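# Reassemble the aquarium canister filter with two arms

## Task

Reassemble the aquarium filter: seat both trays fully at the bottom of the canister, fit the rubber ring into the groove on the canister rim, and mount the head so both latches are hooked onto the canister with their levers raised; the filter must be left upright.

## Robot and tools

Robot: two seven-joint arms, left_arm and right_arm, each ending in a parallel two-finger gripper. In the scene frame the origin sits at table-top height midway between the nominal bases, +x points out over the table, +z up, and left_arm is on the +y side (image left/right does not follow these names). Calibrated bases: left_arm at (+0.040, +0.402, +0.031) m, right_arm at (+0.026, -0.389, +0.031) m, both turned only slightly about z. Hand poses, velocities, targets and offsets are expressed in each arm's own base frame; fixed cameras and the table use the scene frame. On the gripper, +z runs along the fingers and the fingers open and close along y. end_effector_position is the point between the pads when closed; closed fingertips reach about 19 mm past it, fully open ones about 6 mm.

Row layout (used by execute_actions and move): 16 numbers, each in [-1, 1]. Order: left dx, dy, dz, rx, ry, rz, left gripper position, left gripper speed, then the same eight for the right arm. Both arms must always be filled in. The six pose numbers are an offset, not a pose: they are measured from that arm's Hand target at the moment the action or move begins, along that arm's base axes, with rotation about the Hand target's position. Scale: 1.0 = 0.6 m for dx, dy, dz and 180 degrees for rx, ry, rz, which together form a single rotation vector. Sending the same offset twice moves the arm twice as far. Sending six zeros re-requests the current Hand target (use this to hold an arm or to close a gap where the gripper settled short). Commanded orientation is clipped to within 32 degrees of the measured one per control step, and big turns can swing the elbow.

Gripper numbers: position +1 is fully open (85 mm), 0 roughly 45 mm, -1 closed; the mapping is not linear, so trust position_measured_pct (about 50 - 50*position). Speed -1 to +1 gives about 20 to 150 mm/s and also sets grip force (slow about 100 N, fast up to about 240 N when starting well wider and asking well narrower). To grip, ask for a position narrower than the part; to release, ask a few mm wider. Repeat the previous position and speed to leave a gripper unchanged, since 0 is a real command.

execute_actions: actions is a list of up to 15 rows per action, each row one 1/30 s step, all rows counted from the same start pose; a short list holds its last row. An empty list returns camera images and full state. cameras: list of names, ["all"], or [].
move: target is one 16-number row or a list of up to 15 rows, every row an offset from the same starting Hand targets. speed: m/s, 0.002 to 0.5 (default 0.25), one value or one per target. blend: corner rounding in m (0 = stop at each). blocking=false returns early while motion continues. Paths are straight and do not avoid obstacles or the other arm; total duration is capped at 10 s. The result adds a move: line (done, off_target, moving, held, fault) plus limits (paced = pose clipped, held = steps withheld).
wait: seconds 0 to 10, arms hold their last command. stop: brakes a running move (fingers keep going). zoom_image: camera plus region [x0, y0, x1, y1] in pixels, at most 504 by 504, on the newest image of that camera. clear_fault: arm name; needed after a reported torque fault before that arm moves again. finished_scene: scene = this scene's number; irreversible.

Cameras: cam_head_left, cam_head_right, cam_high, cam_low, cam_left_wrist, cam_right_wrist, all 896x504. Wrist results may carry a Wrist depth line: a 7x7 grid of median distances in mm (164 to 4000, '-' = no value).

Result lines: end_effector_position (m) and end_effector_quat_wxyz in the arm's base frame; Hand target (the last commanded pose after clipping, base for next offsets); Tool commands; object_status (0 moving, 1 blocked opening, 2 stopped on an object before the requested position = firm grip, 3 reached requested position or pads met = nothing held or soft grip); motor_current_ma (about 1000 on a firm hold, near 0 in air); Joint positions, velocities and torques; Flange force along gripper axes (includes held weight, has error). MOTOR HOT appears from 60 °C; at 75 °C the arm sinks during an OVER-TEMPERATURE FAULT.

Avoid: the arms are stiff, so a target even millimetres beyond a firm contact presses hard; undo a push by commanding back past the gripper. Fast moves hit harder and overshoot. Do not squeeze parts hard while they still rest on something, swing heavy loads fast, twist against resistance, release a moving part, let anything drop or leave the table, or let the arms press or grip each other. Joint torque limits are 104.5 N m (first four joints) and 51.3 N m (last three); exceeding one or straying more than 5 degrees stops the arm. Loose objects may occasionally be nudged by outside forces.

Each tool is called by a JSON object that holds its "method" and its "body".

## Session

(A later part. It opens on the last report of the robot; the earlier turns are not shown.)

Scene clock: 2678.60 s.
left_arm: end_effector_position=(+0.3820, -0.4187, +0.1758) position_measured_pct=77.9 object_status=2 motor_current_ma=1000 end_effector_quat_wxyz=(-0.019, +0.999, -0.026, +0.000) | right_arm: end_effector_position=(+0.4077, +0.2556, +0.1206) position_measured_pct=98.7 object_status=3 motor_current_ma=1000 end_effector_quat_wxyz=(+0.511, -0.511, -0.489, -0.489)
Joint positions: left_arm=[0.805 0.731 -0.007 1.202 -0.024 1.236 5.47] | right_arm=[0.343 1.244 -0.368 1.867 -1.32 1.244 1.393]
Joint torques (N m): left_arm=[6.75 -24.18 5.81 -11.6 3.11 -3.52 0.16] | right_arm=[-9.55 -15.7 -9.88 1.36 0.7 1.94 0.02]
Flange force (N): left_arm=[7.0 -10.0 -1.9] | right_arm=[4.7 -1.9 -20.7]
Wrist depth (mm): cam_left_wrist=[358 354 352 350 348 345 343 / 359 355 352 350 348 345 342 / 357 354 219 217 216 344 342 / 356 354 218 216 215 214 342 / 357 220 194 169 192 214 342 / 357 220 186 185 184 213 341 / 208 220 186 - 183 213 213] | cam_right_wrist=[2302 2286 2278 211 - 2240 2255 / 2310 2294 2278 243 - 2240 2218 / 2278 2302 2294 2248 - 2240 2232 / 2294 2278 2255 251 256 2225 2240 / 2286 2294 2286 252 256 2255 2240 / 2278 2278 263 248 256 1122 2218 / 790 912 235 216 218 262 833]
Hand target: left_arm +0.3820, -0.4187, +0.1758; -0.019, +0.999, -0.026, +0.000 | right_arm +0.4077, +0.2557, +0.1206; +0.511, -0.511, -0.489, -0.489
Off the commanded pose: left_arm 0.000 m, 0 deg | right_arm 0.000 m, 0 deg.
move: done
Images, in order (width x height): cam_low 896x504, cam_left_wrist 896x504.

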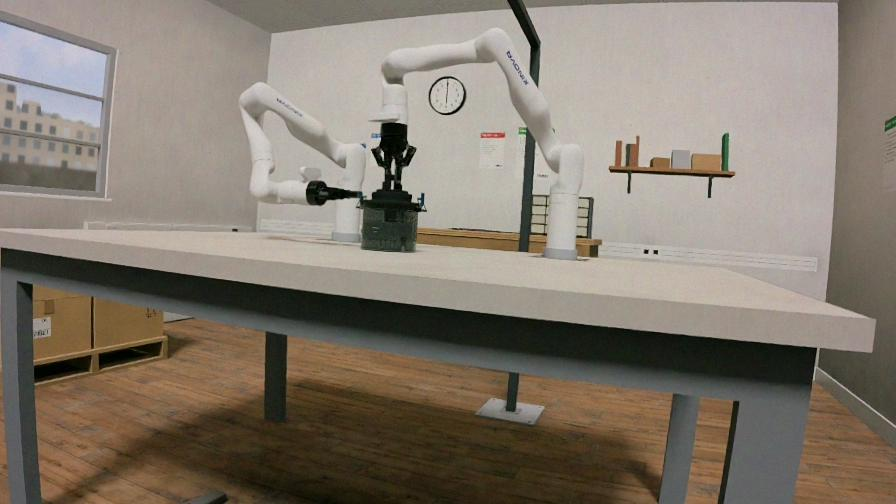

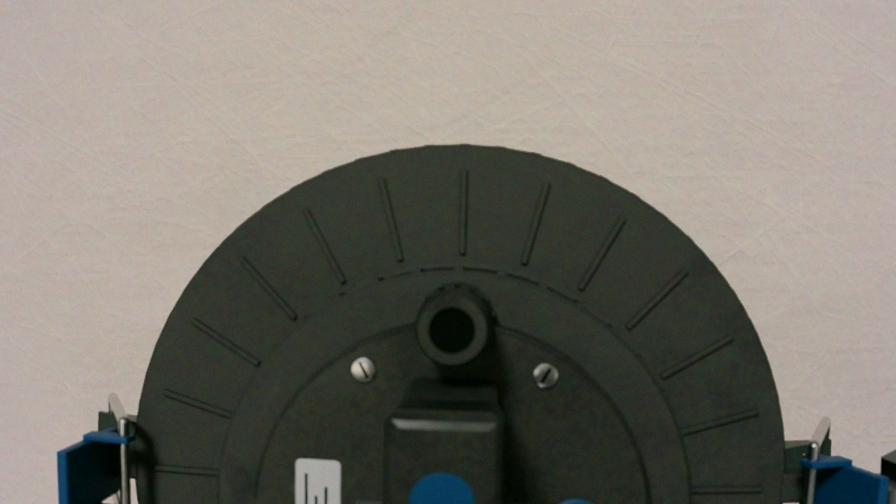

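{"method": "move", "body": {"target": [[0,0,0,0,0,0,-0.65,-1, 0,0.0067,0.0,0,0,0, -1, 0]], "speed": 0.01, "cameras": ["cam_left_wrist","cam_low"]}}

{"method": "zoom_image", "body": {"camera": "cam_low", "region": [330, 180, 390, 230]}}

{"method": "zoom_image", "body": {"camera": "cam_left_wrist", "region": [756, 384, 896, 504]}}

Scene clock: 2686.77 s.
left_arm: end_effector_position=(+0.3820, -0.4187, +0.1758) position_measured_pct=77.9 object_status=2 motor_current_ma=1000 end_effector_quat_wxyz=(-0.019, +0.999, -0.026, +0.000) | right_arm: end_effector_position=(+0.4077, +0.2597, +0.1206) position_measured_pct=98.7 object_status=3 motor_current_ma=1000 end_effector_quat_wxyz=(+0.511, -0.511, -0.489, -0.489)
Joint positions: left_arm=[0.805 0.731 -0.007 1.202 -0.024 1.236 5.47] | right_arm=[0.336 1.245 -0.373 1.869 -1.328 1.239 1.397]
Joint torques (N m): left_arm=[6.03 -22.63 5.15 -10.19 2.79 -3 0.14] | right_arm=[-5.9 -16.09 -7.7 0.88 0.71 2.04 -0.07]
Flange force (N): left_arm=[7.4 -8.0 -4.4] | right_arm=[4.4 -1.5 -12.0]
Wrist depth (mm): cam_left_wrist=[358 355 352 350 348 346 343 / 357 354 352 350 348 346 342 / 358 355 219 217 216 345 342 / 357 353 218 216 215 214 342 / 356 219 194 169 192 214 342 / 358 220 186 185 184 214 341 / 208 219 186 - 183 213 206] | cam_right_wrist=[2286 2294 2310 206 - 2232 2218 / 2310 2286 2294 239 - 2225 2232 / 2294 2278 2271 2255 - 2232 2232 / 2310 2294 2286 247 252 2248 2232 / 2310 2294 2271 247 253 2248 2218 / 2302 2255 259 250 247 1015 2203 / 858 918 225 210 215 262 832]
Hand target: left_arm +0.3820, -0.4187, +0.1758; -0.019, +0.999, -0.026, +0.000 | right_arm +0.4077, +0.2597, +0.1206; +0.511, -0.511, -0.489, -0.489
Off the commanded pose: left_arm 0.000 m, 0 deg | right_arm 0.000 m, 0 deg.
move: done
Images, in order (width x height): cam_low 896x504, cam_left_wrist 896x504.

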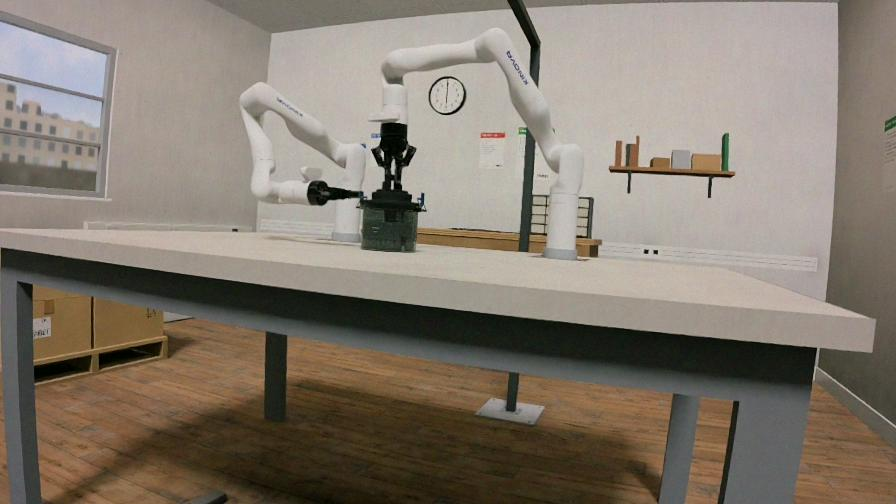

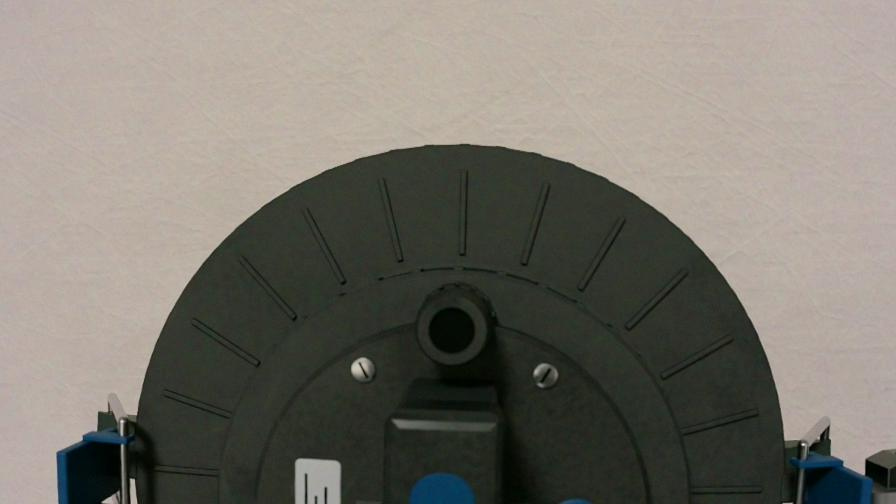

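Scaled by 8.400 from the camera's 896x504 image, which has a finer 1280x720 frame.

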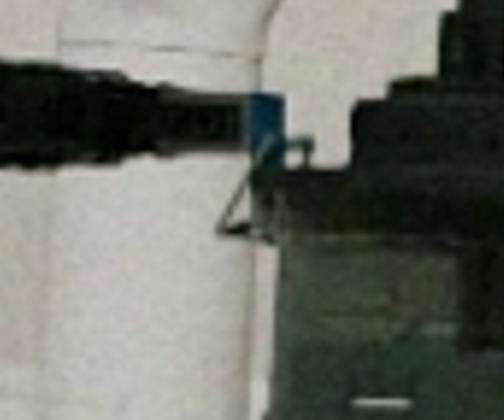

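Scaled by 3.600 from the camera's 896x504 image, which has a finer 1280x720 frame.

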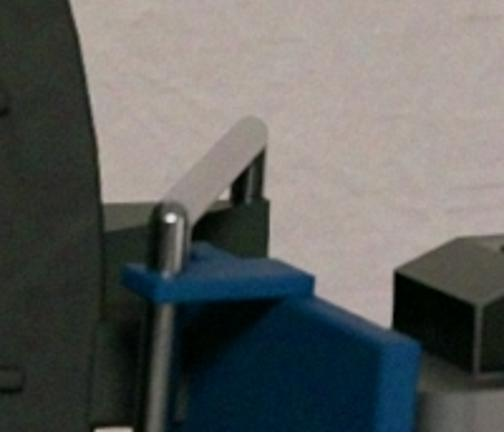

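{"method": "move", "body": {"target": [[0,0,0,0,0,0,-0.65,-1, 0,0.0035,0.0,0,0,0, -1, 0]], "speed": 0.01, "cameras": ["cam_left_wrist"]}}

{"method": "zoom_image", "body": {"camera": "cam_left_wrist", "region": [756, 384, 896, 504]}}

Scene clock: 2696.87 s.
left_arm: end_effector_position=(+0.3820, -0.4187, +0.1758) position_measured_pct=77.9 object_status=2 motor_current_ma=1000 end_effector_quat_wxyz=(-0.019, +0.999, -0.026, +0.000) | right_arm: end_effector_position=(+0.4077, +0.2618, +0.1206) position_measured_pct=98.7 object_status=3 motor_current_ma=1000 end_effector_quat_wxyz=(+0.511, -0.511, -0.489, -0.489)
Joint positions: left_arm=[0.805 0.731 -0.007 1.202 -0.024 1.236 5.47] | right_arm=[0.333 1.245 -0.375 1.869 -1.333 1.236 1.399]
Joint torques (N m): left_arm=[4.3 -21.93 3.71 -8.65 1.89 -1.99 0.14] | right_arm=[-2.86 -16.98 -6.47 0.38 0.45 2.71 -0.04]
Flange force (N): left_arm=[7.6 -3.5 -5.1] | right_arm=[2.7 -1.5 -5.0]
Wrist depth (mm): cam_left_wrist=[358 354 354 350 348 346 343 / 358 355 352 350 348 345 343 / 358 354 219 217 216 346 343 / 358 354 218 216 216 214 342 / 357 220 194 168 192 214 343 / 358 219 186 185 184 214 341 / 208 219 186 - 183 212 213] | cam_right_wrist=[2302 2318 2278 204 - 2232 2232 / 2302 2302 2271 237 - 2225 2225 / 2286 2286 2271 2232 - 2225 2210 / 2286 2271 2286 251 250 2210 2203 / 2310 2278 2255 244 251 2240 2225 / 2271 2255 256 249 245 1122 2218 / 859 920 225 208 213 262 836]
Hand target: left_arm +0.3820, -0.4187, +0.1758; -0.019, +0.999, -0.026, +0.000 | right_arm +0.4077, +0.2618, +0.1206; +0.511, -0.511, -0.489, -0.489
Off the commanded pose: left_arm 0.000 m, 0 deg | right_arm 0.000 m, 0 deg.
move: done
Images, in order (width x height): cam_left_wrist 896x504.

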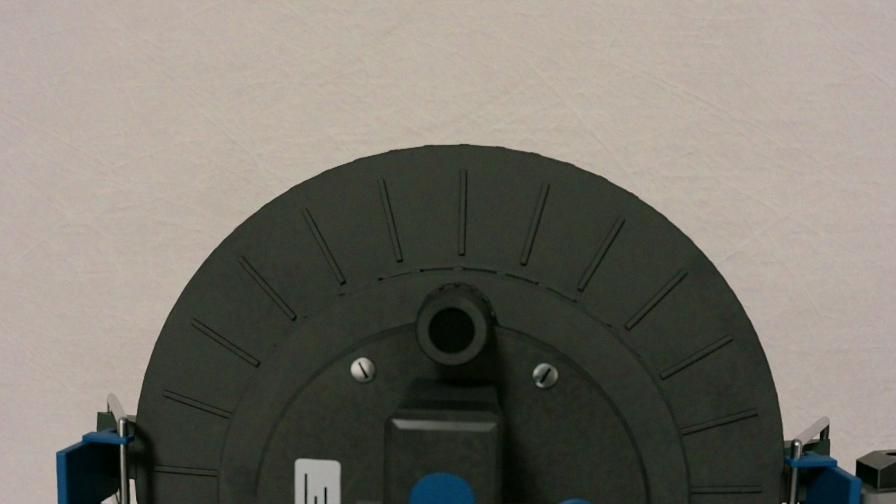

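Scaled by 3.600 from the camera's 896x504 image, which has a finer 1280x720 frame.

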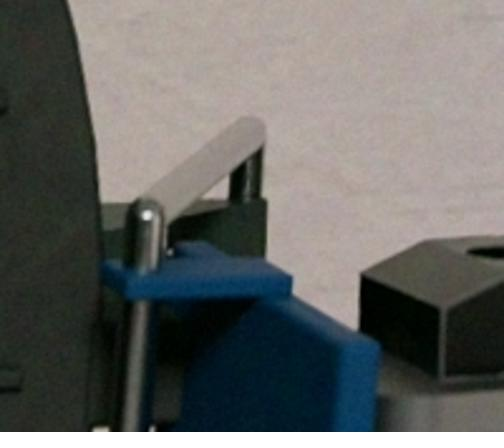

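{"method": "move", "body": {"target": [[0,0,0,0,0,0,-0.65,-1, 0,0.0028,0.0,0,0,0, -1, 0]], "speed": 0.01, "cameras": ["cam_left_wrist"]}}

{"method": "zoom_image", "body": {"camera": "cam_left_wrist", "region": [756, 384, 896, 504]}}

Scene clock: 2711.20 s.
left_arm: end_effector_position=(+0.3820, -0.4186, +0.1758) position_measured_pct=77.9 object_status=2 motor_current_ma=1000 end_effector_quat_wxyz=(-0.019, +0.999, -0.026, +0.000) | right_arm: end_effector_position=(+0.4078, +0.2634, +0.1206) position_measured_pct=98.7 object_status=3 motor_current_ma=1000 end_effector_quat_wxyz=(+0.511, -0.511, -0.489, -0.489)
Joint positions: left_arm=[0.805 0.731 -0.007 1.202 -0.024 1.236 5.47] | right_arm=[0.33 1.246 -0.377 1.87 -1.336 1.233 1.4]
Joint torques (N m): left_arm=[9.22 -22.84 7.85 -12.31 4.36 -4.72 0.1] | right_arm=[-11.62 -14.44 -10.66 0.14 -0.55 0.73 -0.11]
Flange force (N): left_arm=[7.2 -15.9 -4.7] | right_arm=[8.6 -5.9 -28.9]
Wrist depth (mm): cam_left_wrist=[357 355 352 350 347 346 342 / 356 356 352 350 347 345 343 / 358 356 219 217 216 344 342 / 358 355 218 216 215 215 343 / 356 220 194 169 192 214 341 / 356 220 187 185 184 213 341 / 209 220 186 - 183 212 213] | cam_right_wrist=[2294 2278 2248 203 - 2263 2210 / 2302 2255 2271 236 - 2255 2232 / 2326 2271 2278 2255 - 2232 2232 / 2286 2278 2263 246 250 2218 2218 / 2278 2278 2271 244 251 2225 2210 / 2302 2286 256 250 246 1116 2203 / 858 918 225 208 212 262 833]
Hand target: left_arm +0.3820, -0.4187, +0.1758; -0.019, +0.999, -0.026, +0.000 | right_arm +0.4077, +0.2635, +0.1206; +0.511, -0.511, -0.489, -0.489
Off the commanded pose: left_arm 0.000 m, 0 deg | right_arm 0.000 m, 0 deg.
move: done
Images, in order (width x height): cam_left_wrist 896x504.

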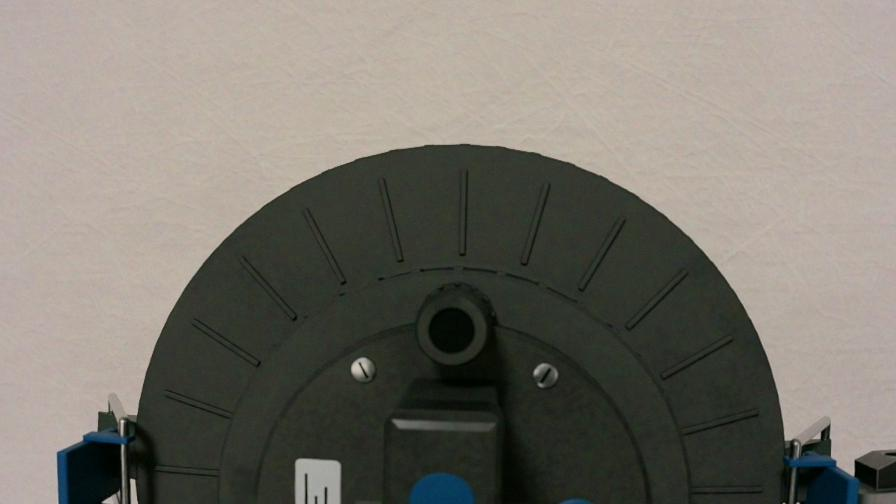

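Scaled by 3.600 from the camera's 896x504 image, which has a finer 1280x720 frame.

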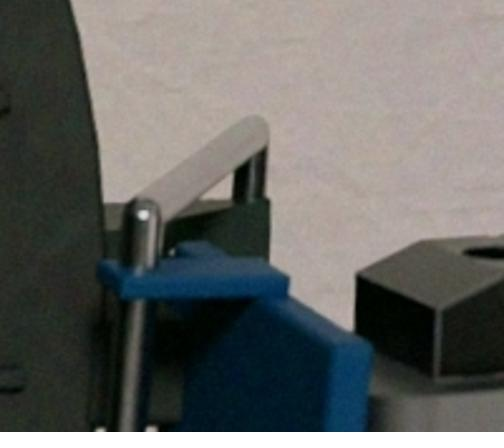

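{"method": "move", "body": {"target": [[0,0,0,0,0,0,-0.65,-1, 0,-0.05,0.0,0,0,0, -1, 0],[0,0,0,0,0,0,-0.65,-1, 0,-0.25,0.0,0,0,0, -1, 0]], "speed": [0.03,0.12], "blend": [0.01,0], "cameras": ["cam_right_wrist","cam_left_wrist","cam_low"]}}

{"method": "zoom_image", "body": {"camera": "cam_low", "region": [340, 160, 440, 260]}}

{"method": "zoom_image", "body": {"camera": "cam_right_wrist", "region": [240, 280, 700, 504]}}

Scene clock: 2720.17 s.
left_arm: end_effector_position=(+0.3820, -0.4187, +0.1758) position_measured_pct=77.9 object_status=2 motor_current_ma=1000 end_effector_quat_wxyz=(-0.019, +0.999, -0.026, +0.000) | right_arm: end_effector_position=(+0.4077, +0.1135, +0.1206) position_measured_pct=98.7 object_status=3 motor_current_ma=1000 end_effector_quat_wxyz=(+0.511, -0.511, -0.489, -0.489)
Joint positions: left_arm=[0.806 0.731 -0.007 1.202 -0.024 1.236 5.469] | right_arm=[0.549 1.23 -0.222 1.731 -1.064 1.475 1.262]
Joint torques (N m): left_arm=[4.12 -18.4 3.45 -5.38 1.49 -0.62 -0.15] | right_arm=[0.29 -18.99 -3.98 -1.36 -0.7 3.26 -0.01]
Flange force (N): left_arm=[9.6 -0.5 -10.3] | right_arm=[0.7 -3.4 2.6]
Wrist depth (mm): cam_left_wrist=[358 356 353 350 348 346 343 / 358 355 352 351 349 345 343 / 358 356 219 217 216 345 342 / 357 354 218 216 215 215 343 / 357 219 194 168 192 213 342 / 358 219 186 184 184 213 342 / 208 219 186 - 183 213 213] | cam_right_wrist=[724 2447 2394 378 2394 2394 2385 / 785 2429 2420 347 2368 2376 2335 / 795 2429 2385 376 2411 2351 2376 / 808 2438 2429 398 2368 2376 2360 / 785 2429 2411 400 398 2376 2351 / 787 1285 1118 357 362 1280 1232 / 785 917 357 325 334 789 837]
Hand target: left_arm +0.3820, -0.4187, +0.1758; -0.019, +0.999, -0.026, +0.000 | right_arm +0.4077, +0.1135, +0.1206; +0.511, -0.511, -0.489, -0.489
Off the commanded pose: left_arm 0.000 m, 0 deg | right_arm 0.000 m, 0 deg.
move: done
Images, in order (width x height): cam_low 896x504, cam_left_wrist 896x504, cam_right_wrist 896x504.

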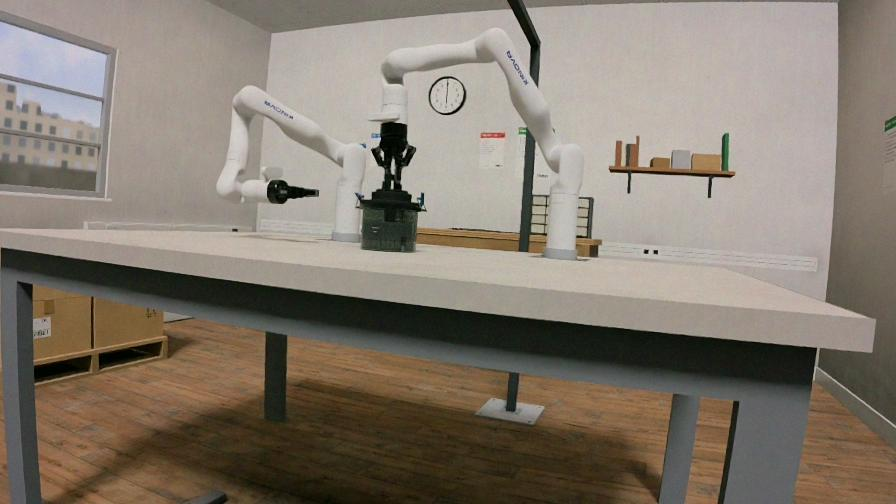

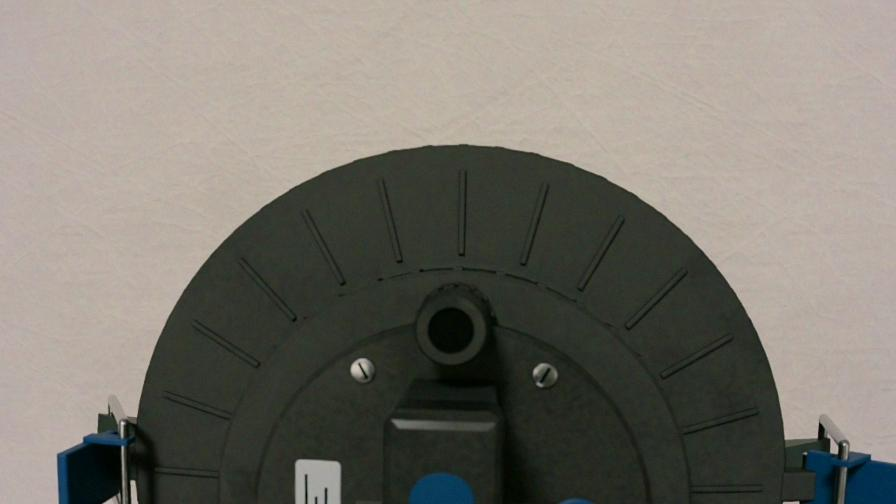

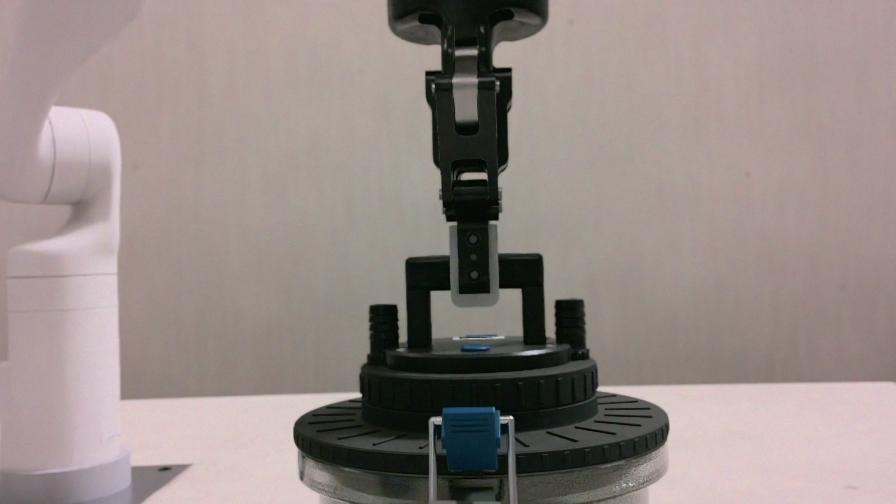

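Scaled by 5.040 from the camera's 896x504 image, which has a finer 1280x720 frame.

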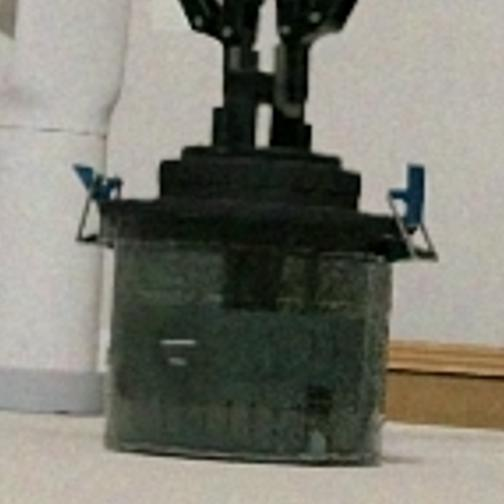

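Scaled by 1.096 from the camera's 896x504 image, which has a finer 1280x720 frame.

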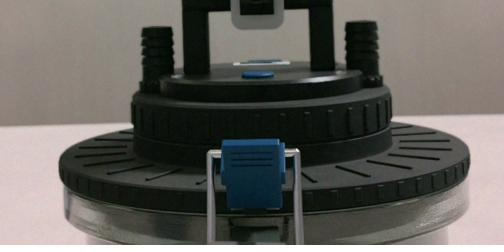

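{"method": "move", "body": {"target": [[0,0,0,0,0,0,-0.65,-1, 0,0.1,0.0115,0,0,0, -1, 0],[0,0,0,0,0,0,-0.65,-1, 0,0.2192,0.0115,0,0,0, -1, 0]], "speed": [0.1,0.04], "cameras": ["cam_left_wrist","cam_low"]}}

{"method": "zoom_image", "body": {"camera": "cam_low", "region": [330, 170, 390, 220]}}

Scene clock: 2760.77 s.
left_arm: end_effector_position=(+0.3821, -0.4186, +0.1757) position_measured_pct=77.9 object_status=2 motor_current_ma=1000 end_effector_quat_wxyz=(-0.019, +0.999, -0.026, +0.000) | right_arm: end_effector_position=(+0.4078, +0.2449, +0.1275) position_measured_pct=98.7 object_status=3 motor_current_ma=1000 end_effector_quat_wxyz=(+0.511, -0.511, -0.489, -0.489)
Joint positions: left_arm=[0.805 0.731 -0.007 1.202 -0.024 1.236 5.469] | right_arm=[0.361 1.224 -0.359 1.871 -1.302 1.261 1.376]
Joint torques (N m): left_arm=[7.33 -22.05 6.11 -9.04 3.06 -2.16 -0.18] | right_arm=[-5.5 -15.34 -6.68 -0.28 -0.14 0.91 -0.15]
Flange force (N): left_arm=[10.0 -7.8 -4.6] | right_arm=[7.5 -4.4 -13.1]
Wrist depth (mm): cam_left_wrist=[358 355 353 350 348 345 343 / 358 356 352 351 348 344 343 / 359 353 219 217 216 345 343 / 357 355 218 216 215 215 343 / 358 220 194 169 192 214 342 / 356 220 186 185 184 213 341 / 208 219 186 - 183 213 213] | cam_right_wrist=[2326 2302 2310 217 - 2240 2248 / 2318 2263 2286 225 - 2248 2225 / 708 2286 2286 239 - 2255 2255 / 704 2310 2294 273 268 2240 2232 / 2302 2278 2294 261 266 2232 2225 / 1180 2294 275 283 268 1174 1163 / 817 947 252 230 234 305 859]
Hand target: left_arm +0.3820, -0.4187, +0.1758; -0.019, +0.999, -0.026, +0.000 | right_arm +0.4077, +0.2450, +0.1275; +0.511, -0.511, -0.489, -0.489
Off the commanded pose: left_arm 0.000 m, 0 deg | right_arm 0.000 m, 0 deg.
move: done
Images, in order (width x height): cam_low 896x504, cam_left_wrist 896x504.

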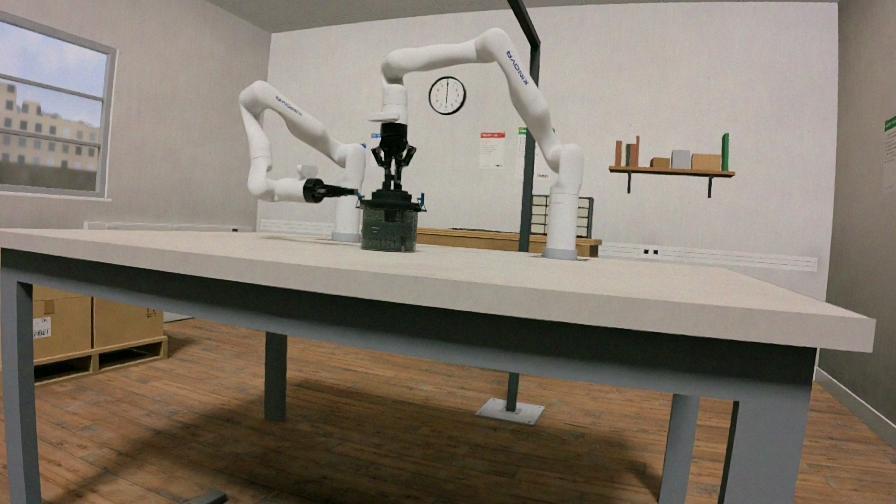

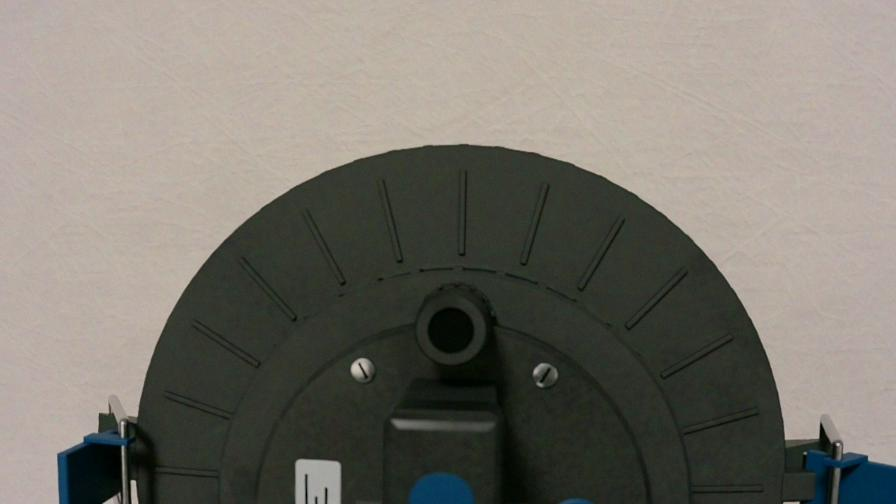

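Scaled by 8.400 from the camera's 896x504 image, which has a finer 1280x720 frame.

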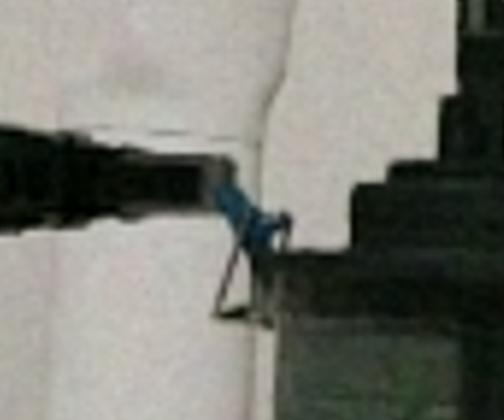

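{"method": "move", "body": {"target": [[0,0,0,0,0,0,-0.65,-1, 0,0.012,0.002,0,0,0, -1, 0]], "speed": 0.01}}

{"method": "move", "body": {"target": [[0,0,0,0,0,0,-0.65,-1, 0,0.01,0.001,0,0,0, -1, 0]], "speed": 0.01, "cameras": ["cam_left_wrist","cam_low"]}}

{"method": "zoom_image", "body": {"camera": "cam_low", "region": [330, 170, 390, 220]}}

Scene clock: 2769.57 s.
left_arm: end_effector_position=(+0.3820, -0.4187, +0.1758) position_measured_pct=77.9 object_status=2 motor_current_ma=1000 end_effector_quat_wxyz=(-0.019, +0.999, -0.026, +0.000) | right_arm: end_effector_position=(+0.4077, +0.2521, +0.1288) position_measured_pct=98.7 object_status=3 motor_current_ma=1000 end_effector_quat_wxyz=(+0.511, -0.511, -0.489, -0.489)
Joint positions: left_arm=[0.806 0.731 -0.007 1.202 -0.024 1.236 5.469] | right_arm=[0.35 1.223 -0.368 1.876 -1.317 1.25 1.381]
Joint torques (N m): left_arm=[8.64 -23.95 7.34 -11.14 3.87 -3.23 -0.11] | right_arm=[-11.67 -11.86 -6.85 0.31 0.24 -2.41 -0.14]
Flange force (N): left_arm=[9.6 -11.5 -2.0] | right_arm=[17.1 -4.7 -28.2]
Wrist depth (mm): cam_left_wrist=[358 354 352 350 348 345 343 / 358 355 353 350 348 346 341 / 357 355 218 217 216 345 343 / 358 354 218 216 215 215 341 / 357 219 194 168 192 213 342 / 356 220 186 184 184 213 341 / 208 220 186 - 183 213 213] | cam_right_wrist=[2318 2294 2286 209 - 2240 2232 / 2302 2294 2302 218 - 2255 2240 / 694 2294 2318 2232 - 2240 2225 / 2294 2294 2286 255 - 2232 2218 / 2310 2286 2278 255 260 2248 2232 / 1195 2302 268 291 263 1186 1174 / 828 957 250 227 231 817 871]
Hand target: left_arm +0.3820, -0.4187, +0.1758; -0.019, +0.999, -0.026, +0.000 | right_arm +0.4077, +0.2522, +0.1287; +0.511, -0.511, -0.489, -0.489
Off the commanded pose: left_arm 0.000 m, 0 deg | right_arm 0.000 m, 0 deg.
move: done

Scene clock: 2770.40 s.
left_arm: end_effector_position=(+0.3820, -0.4187, +0.1758) position_measured_pct=77.9 object_status=2 motor_current_ma=1000 end_effector_quat_wxyz=(-0.019, +0.999, -0.026, +0.000) | right_arm: end_effector_position=(+0.4077, +0.2582, +0.1293) position_measured_pct=98.7 object_status=3 motor_current_ma=1000 end_effector_quat_wxyz=(+0.511, -0.511, -0.489, -0.489)
Joint positions: left_arm=[0.806 0.731 -0.007 1.202 -0.024 1.236 5.469] | right_arm=[0.34 1.223 -0.375 1.879 -1.329 1.242 1.386]
Joint torques (N m): left_arm=[7.06 -23.75 6.02 -10.44 3.06 -2.68 -0.09] | right_arm=[-6.98 -15.13 -7.47 0.76 0.68 1.08 -0.17]
Flange force (N): left_arm=[8.8 -8.4 -2.1] | right_arm=[7.0 -2.1 -15.0]
Wrist depth (mm): cam_left_wrist=[359 354 352 351 348 345 342 / 358 355 352 350 348 345 343 / 357 356 218 217 216 345 341 / 357 353 218 216 215 214 342 / 357 219 194 168 192 213 342 / 358 220 186 184 184 213 341 / 208 220 186 - 183 212 212] | cam_right_wrist=[2318 2263 2263 203 - 2248 2232 / 2310 2286 2278 213 - 2225 2225 / 2294 2318 2278 246 - 2248 2210 / 2310 2286 2286 248 - 2232 2240 / 2310 2286 2286 248 253 2232 2225 / 2294 2278 262 267 260 1178 1165 / 890 955 243 223 223 290 862]
Hand target: left_arm +0.3820, -0.4187, +0.1758; -0.019, +0.999, -0.026, +0.000 | right_arm +0.4077, +0.2582, +0.1293; +0.511, -0.511, -0.489, -0.489
Off the commanded pose: left_arm 0.000 m, 0 deg | right_arm 0.000 m, 0 deg.
move: done
Images, in order (width x height): cam_low 896x504, cam_left_wrist 896x504.

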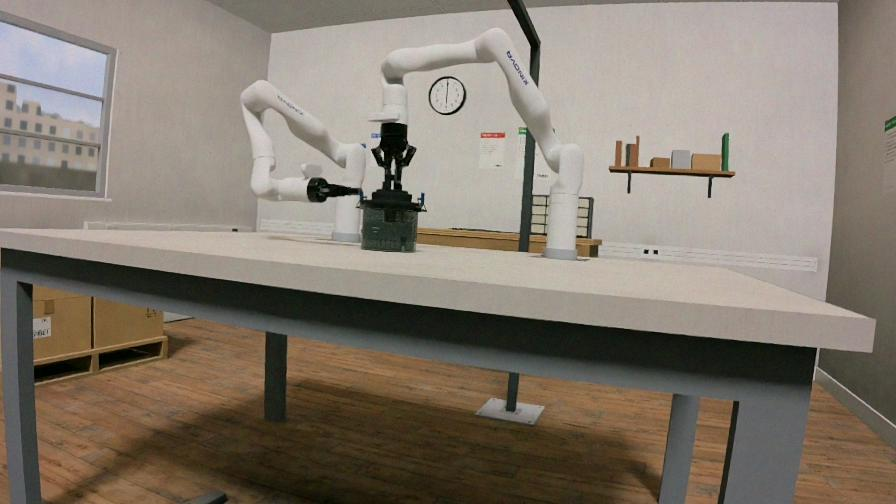

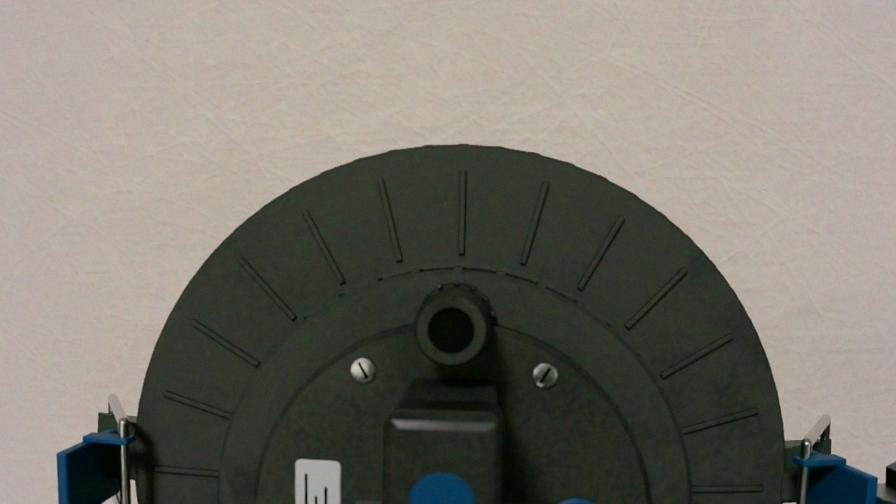

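Scaled by 8.400 from the camera's 896x504 image, which has a finer 1280x720 frame.

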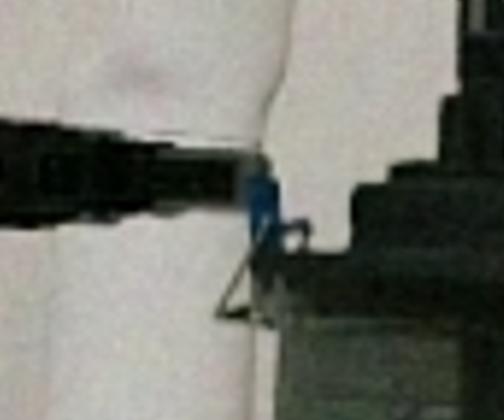

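{"method": "move", "body": {"target": [0,0,0,0,0,0,-0.65,-1,0,0.006,0,0,0,0,-1,0], "speed": 0.03, "cameras": ["cam_low","cam_right_wrist"]}}

Scene clock: 2806.87 s.
left_arm: end_effector_position=(+0.3820, -0.4187, +0.1758) position_measured_pct=77.9 object_status=2 motor_current_ma=1000 end_effector_quat_wxyz=(-0.019, +0.999, -0.026, +0.000) | right_arm: end_effector_position=(+0.4077, +0.2618, +0.1293) position_measured_pct=98.7 object_status=3 motor_current_ma=1000 end_effector_quat_wxyz=(+0.511, -0.511, -0.489, -0.489)
Joint positions: left_arm=[0.806 0.731 -0.007 1.202 -0.023 1.236 5.469] | right_arm=[0.335 1.224 -0.379 1.88 -1.336 1.237 1.389]
Joint torques (N m): left_arm=[5.26 -22.03 4.46 -8.09 2.21 -1.46 -0.08] | right_arm=[-2.4 -17.04 -6.27 0.02 0.3 2.62 -0.02]
Flange force (N): left_arm=[9.6 -3.3 -4.6] | right_arm=[2.7 -1.8 -4.3]
Wrist depth (mm): cam_left_wrist=[358 355 353 350 348 346 342 / 357 355 352 350 347 345 342 / 357 354 218 217 216 345 342 / 357 354 218 216 215 214 343 / 357 219 194 168 192 214 341 / 358 219 186 185 184 213 341 / 208 219 186 - 183 213 213] | cam_right_wrist=[2278 2302 2278 199 - 2255 2210 / 2302 2302 2294 209 - 2225 2218 / 2286 2302 2278 230 - 2240 2218 / 2286 2271 2294 2255 - 2240 2232 / 2271 2278 2263 239 249 2210 2225 / 2302 2271 258 266 262 1169 1161 / 892 960 239 222 220 289 868]
Hand target: left_arm +0.3820, -0.4187, +0.1758; -0.019, +0.999, -0.026, +0.000 | right_arm +0.4077, +0.2618, +0.1293; +0.511, -0.511, -0.489, -0.489
Off the commanded pose: left_arm 0.000 m, 0 deg | right_arm 0.000 m, 0 deg.
move: done
Images, in order (width x height): cam_low 896x504, cam_right_wrist 896x504.

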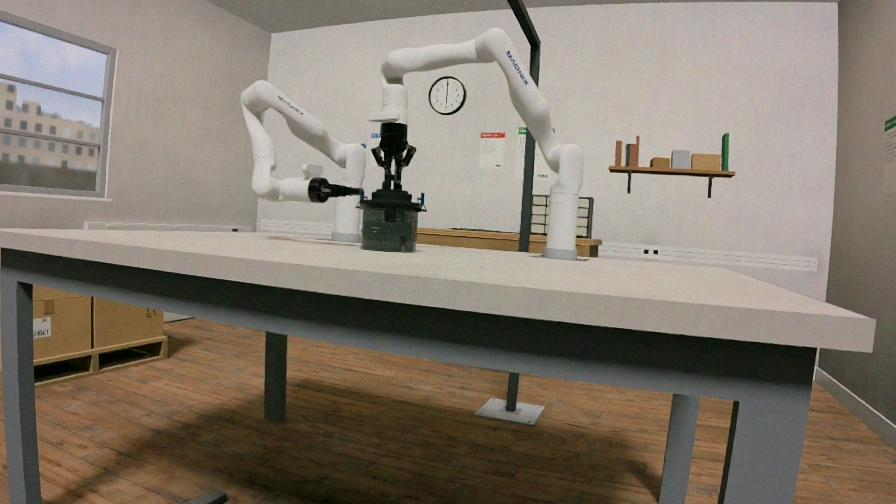

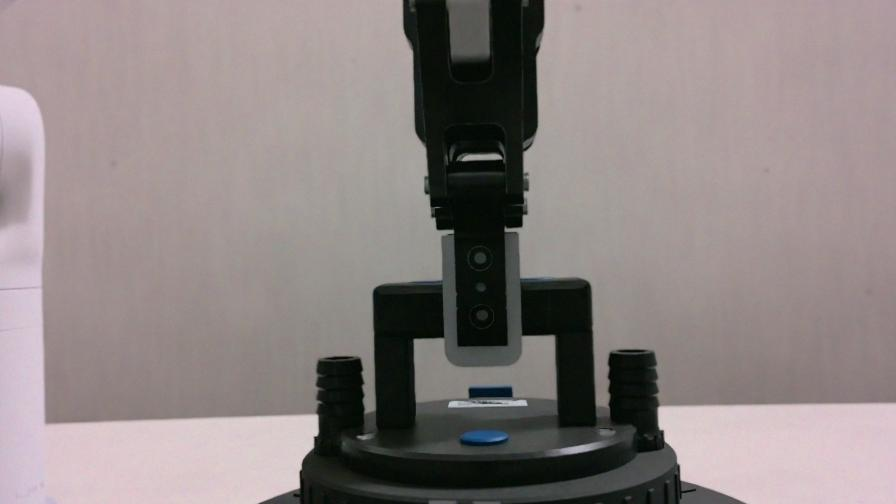

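{"method": "move", "body": {"target": [0,0,0,0,0,0,-0.65,-1,0,0.005,0,0,0,0,-1,0], "speed": 0.03}}

{"method": "zoom_image", "body": {"camera": "cam_low", "region": [340, 160, 440, 260]}}

Scene clock: 2814.63 s.
left_arm: end_effector_position=(+0.3821, -0.4185, +0.1758) position_measured_pct=77.9 object_status=2 motor_current_ma=1000 end_effector_quat_wxyz=(-0.019, +0.999, -0.026, +0.000) | right_arm: end_effector_position=(+0.4078, +0.2647, +0.1293) position_measured_pct=98.7 object_status=3 motor_current_ma=1000 end_effector_quat_wxyz=(+0.511, -0.511, -0.489, -0.489)
Joint positions: left_arm=[0.805 0.731 -0.007 1.202 -0.024 1.236 5.469] | right_arm=[0.33 1.225 -0.383 1.881 -1.342 1.232 1.392]
Joint torques (N m): left_arm=[12.23 -21.88 10.47 -12.94 5.83 -5.7 -0.03] | right_arm=[-14.37 -13.71 -12.03 0.1 -0.62 0.21 -0.12]
Flange force (N): left_arm=[8.6 -21.8 -6.8] | right_arm=[10.2 -6.9 -35.9]
Wrist depth (mm): cam_left_wrist=[358 355 352 349 348 345 342 / 358 355 353 349 347 345 342 / 358 355 218 217 216 344 342 / 357 355 218 216 215 215 342 / 357 219 194 169 192 214 342 / 358 220 186 185 184 213 340 / 208 220 186 - 183 213 213] | cam_right_wrist=[2310 2286 2271 198 - 2203 2195 / 2302 2286 2278 207 - 2248 2218 / 2302 2318 2278 228 - 2225 2218 / 2271 2294 2255 2255 - 2248 2203 / 2271 2286 2255 237 248 2248 2225 / 2278 2286 257 266 263 1174 1167 / 889 954 238 220 219 760 867]
Hand target: left_arm +0.3820, -0.4187, +0.1758; -0.019, +0.999, -0.026, +0.000 | right_arm +0.4077, +0.2648, +0.1293; +0.511, -0.511, -0.489, -0.489
Off the commanded pose: left_arm 0.000 m, 0 deg | right_arm 0.000 m, 0 deg.
move: done

Scaled by 5.040 from the camera's 896x504 image, which has a finer 1280x720 frame.
This view is cut from an older image: the scene may have changed since it was taken.

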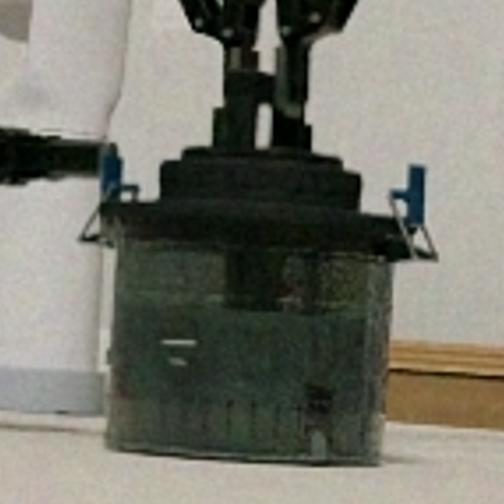

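{"method": "move", "body": {"target": [[0,0,0,0,0,0,-0.65,-1,0,-0.02,0,0,0,0,-1,0],[0,0,0,0,0,0,-0.65,-1,0,-0.2,0,0,0,0,-1,0]], "speed": [0.03,0.15], "blend": [0.005,0], "cameras": ["cam_low","cam_right_wrist"]}}

{"method": "zoom_image", "body": {"camera": "cam_low", "region": [340, 160, 440, 260]}}

Scene clock: 2822.83 s.
left_arm: end_effector_position=(+0.3820, -0.4187, +0.1758) position_measured_pct=77.9 object_status=2 motor_current_ma=1000 end_effector_quat_wxyz=(-0.019, +0.999, -0.026, +0.000) | right_arm: end_effector_position=(+0.4077, +0.1448, +0.1294) position_measured_pct=98.7 object_status=3 motor_current_ma=1000 end_effector_quat_wxyz=(+0.511, -0.511, -0.489, -0.489)
Joint positions: left_arm=[0.806 0.731 -0.007 1.202 -0.023 1.236 5.469] | right_arm=[0.51 1.209 -0.257 1.785 -1.115 1.42 1.281]
Joint torques (N m): left_arm=[4.44 -17.47 3.74 -5.19 1.71 -0.91 -0.19] | right_arm=[0.19 -18.62 -4.15 -1.36 -0.64 3.19 -0.04]
Flange force (N): left_arm=[9.5 -1.4 -12.1] | right_arm=[0.8 -3.9 2.4]
Wrist depth (mm): cam_left_wrist=[358 356 352 351 348 347 343 / 358 356 352 351 348 346 344 / 360 356 219 217 216 346 343 / 357 356 218 216 215 215 344 / 358 220 194 168 192 214 343 / 358 219 186 184 184 214 342 / 208 219 186 - 183 213 213] | cam_right_wrist=[686 2402 2385 336 2343 2351 2326 / 779 2394 2394 313 2376 2335 2310 / 771 2376 2376 334 2376 2360 2335 / 776 2394 2402 360 2360 2343 2326 / 752 2402 2376 368 371 2343 2351 / 752 1342 1287 335 354 2326 1292 / 753 961 341 300 324 764 871]
Hand target: left_arm +0.3820, -0.4187, +0.1758; -0.019, +0.999, -0.026, +0.000 | right_arm +0.4077, +0.1448, +0.1293; +0.511, -0.511, -0.489, -0.489
Off the commanded pose: left_arm 0.000 m, 0 deg | right_arm 0.000 m, 0 deg.
move: done
Images, in order (width x height): cam_low 896x504, cam_right_wrist 896x504.

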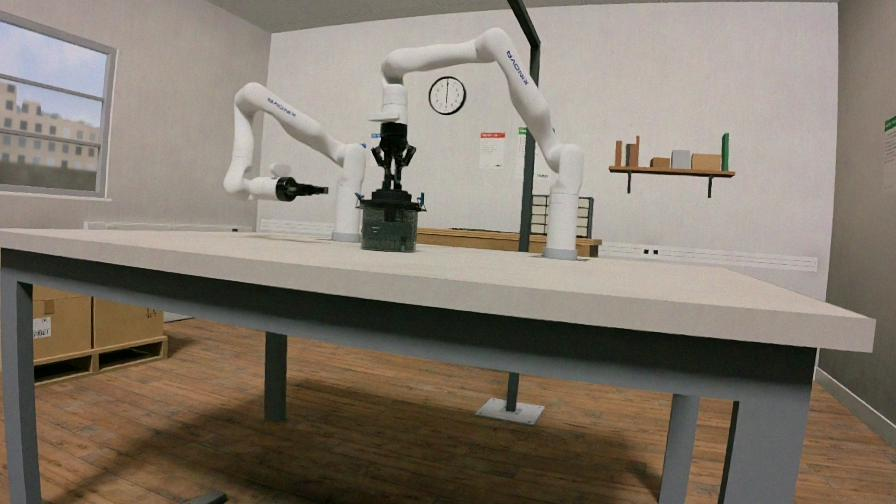

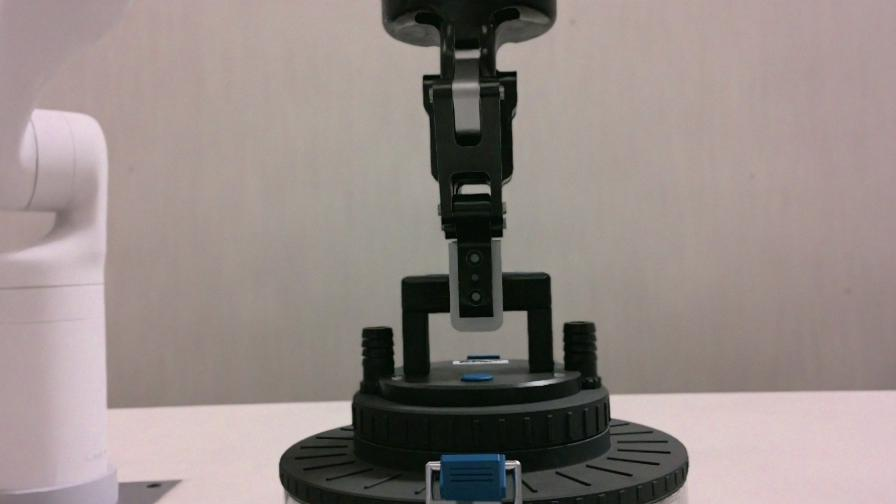

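Scaled by 5.040 from the camera's 896x504 image, which has a finer 1280x720 frame.

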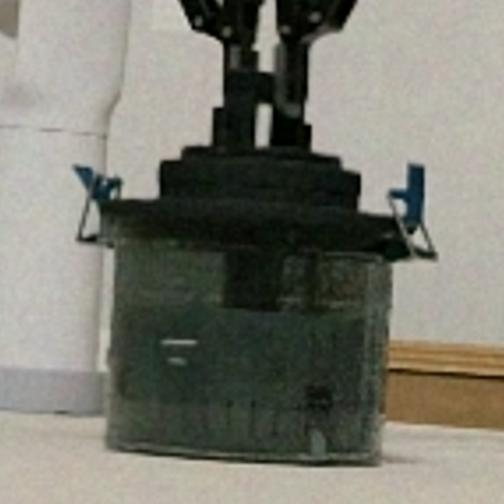

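{"method": "zoom_image", "body": {"camera": "cam_low", "region": [340, 175, 400, 225]}}

{"method": "zoom_image", "body": {"camera": "cam_low", "region": [390, 175, 450, 225]}}

{"method": "zoom_image", "body": {"camera": "cam_right_wrist", "region": [380, 330, 580, 504]}}

Scaled by 8.400 from the camera's 896x504 image, which has a finer 1280x720 frame.

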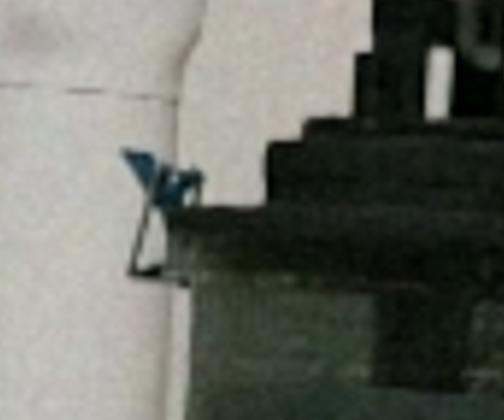

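Scaled by 8.400 from the camera's 896x504 image, which has a finer 1280x720 frame.

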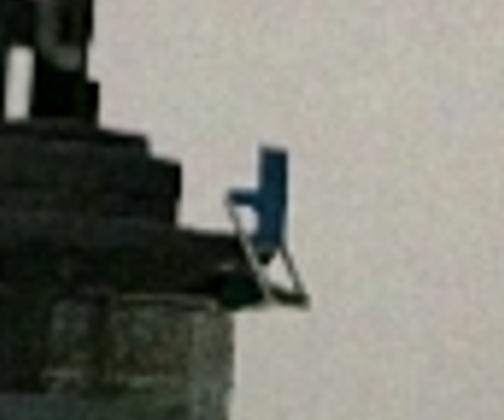

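Scaled by 2.520 from the camera's 896x504 image, which has a finer 1280x720 frame.

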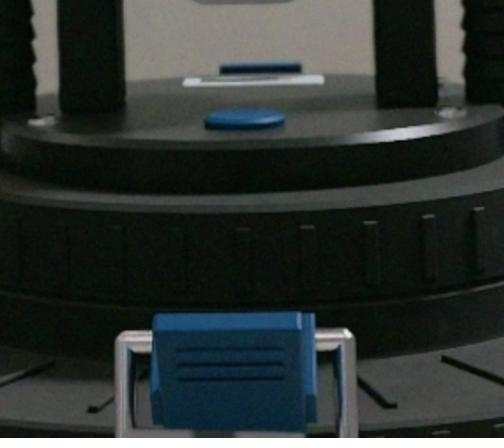

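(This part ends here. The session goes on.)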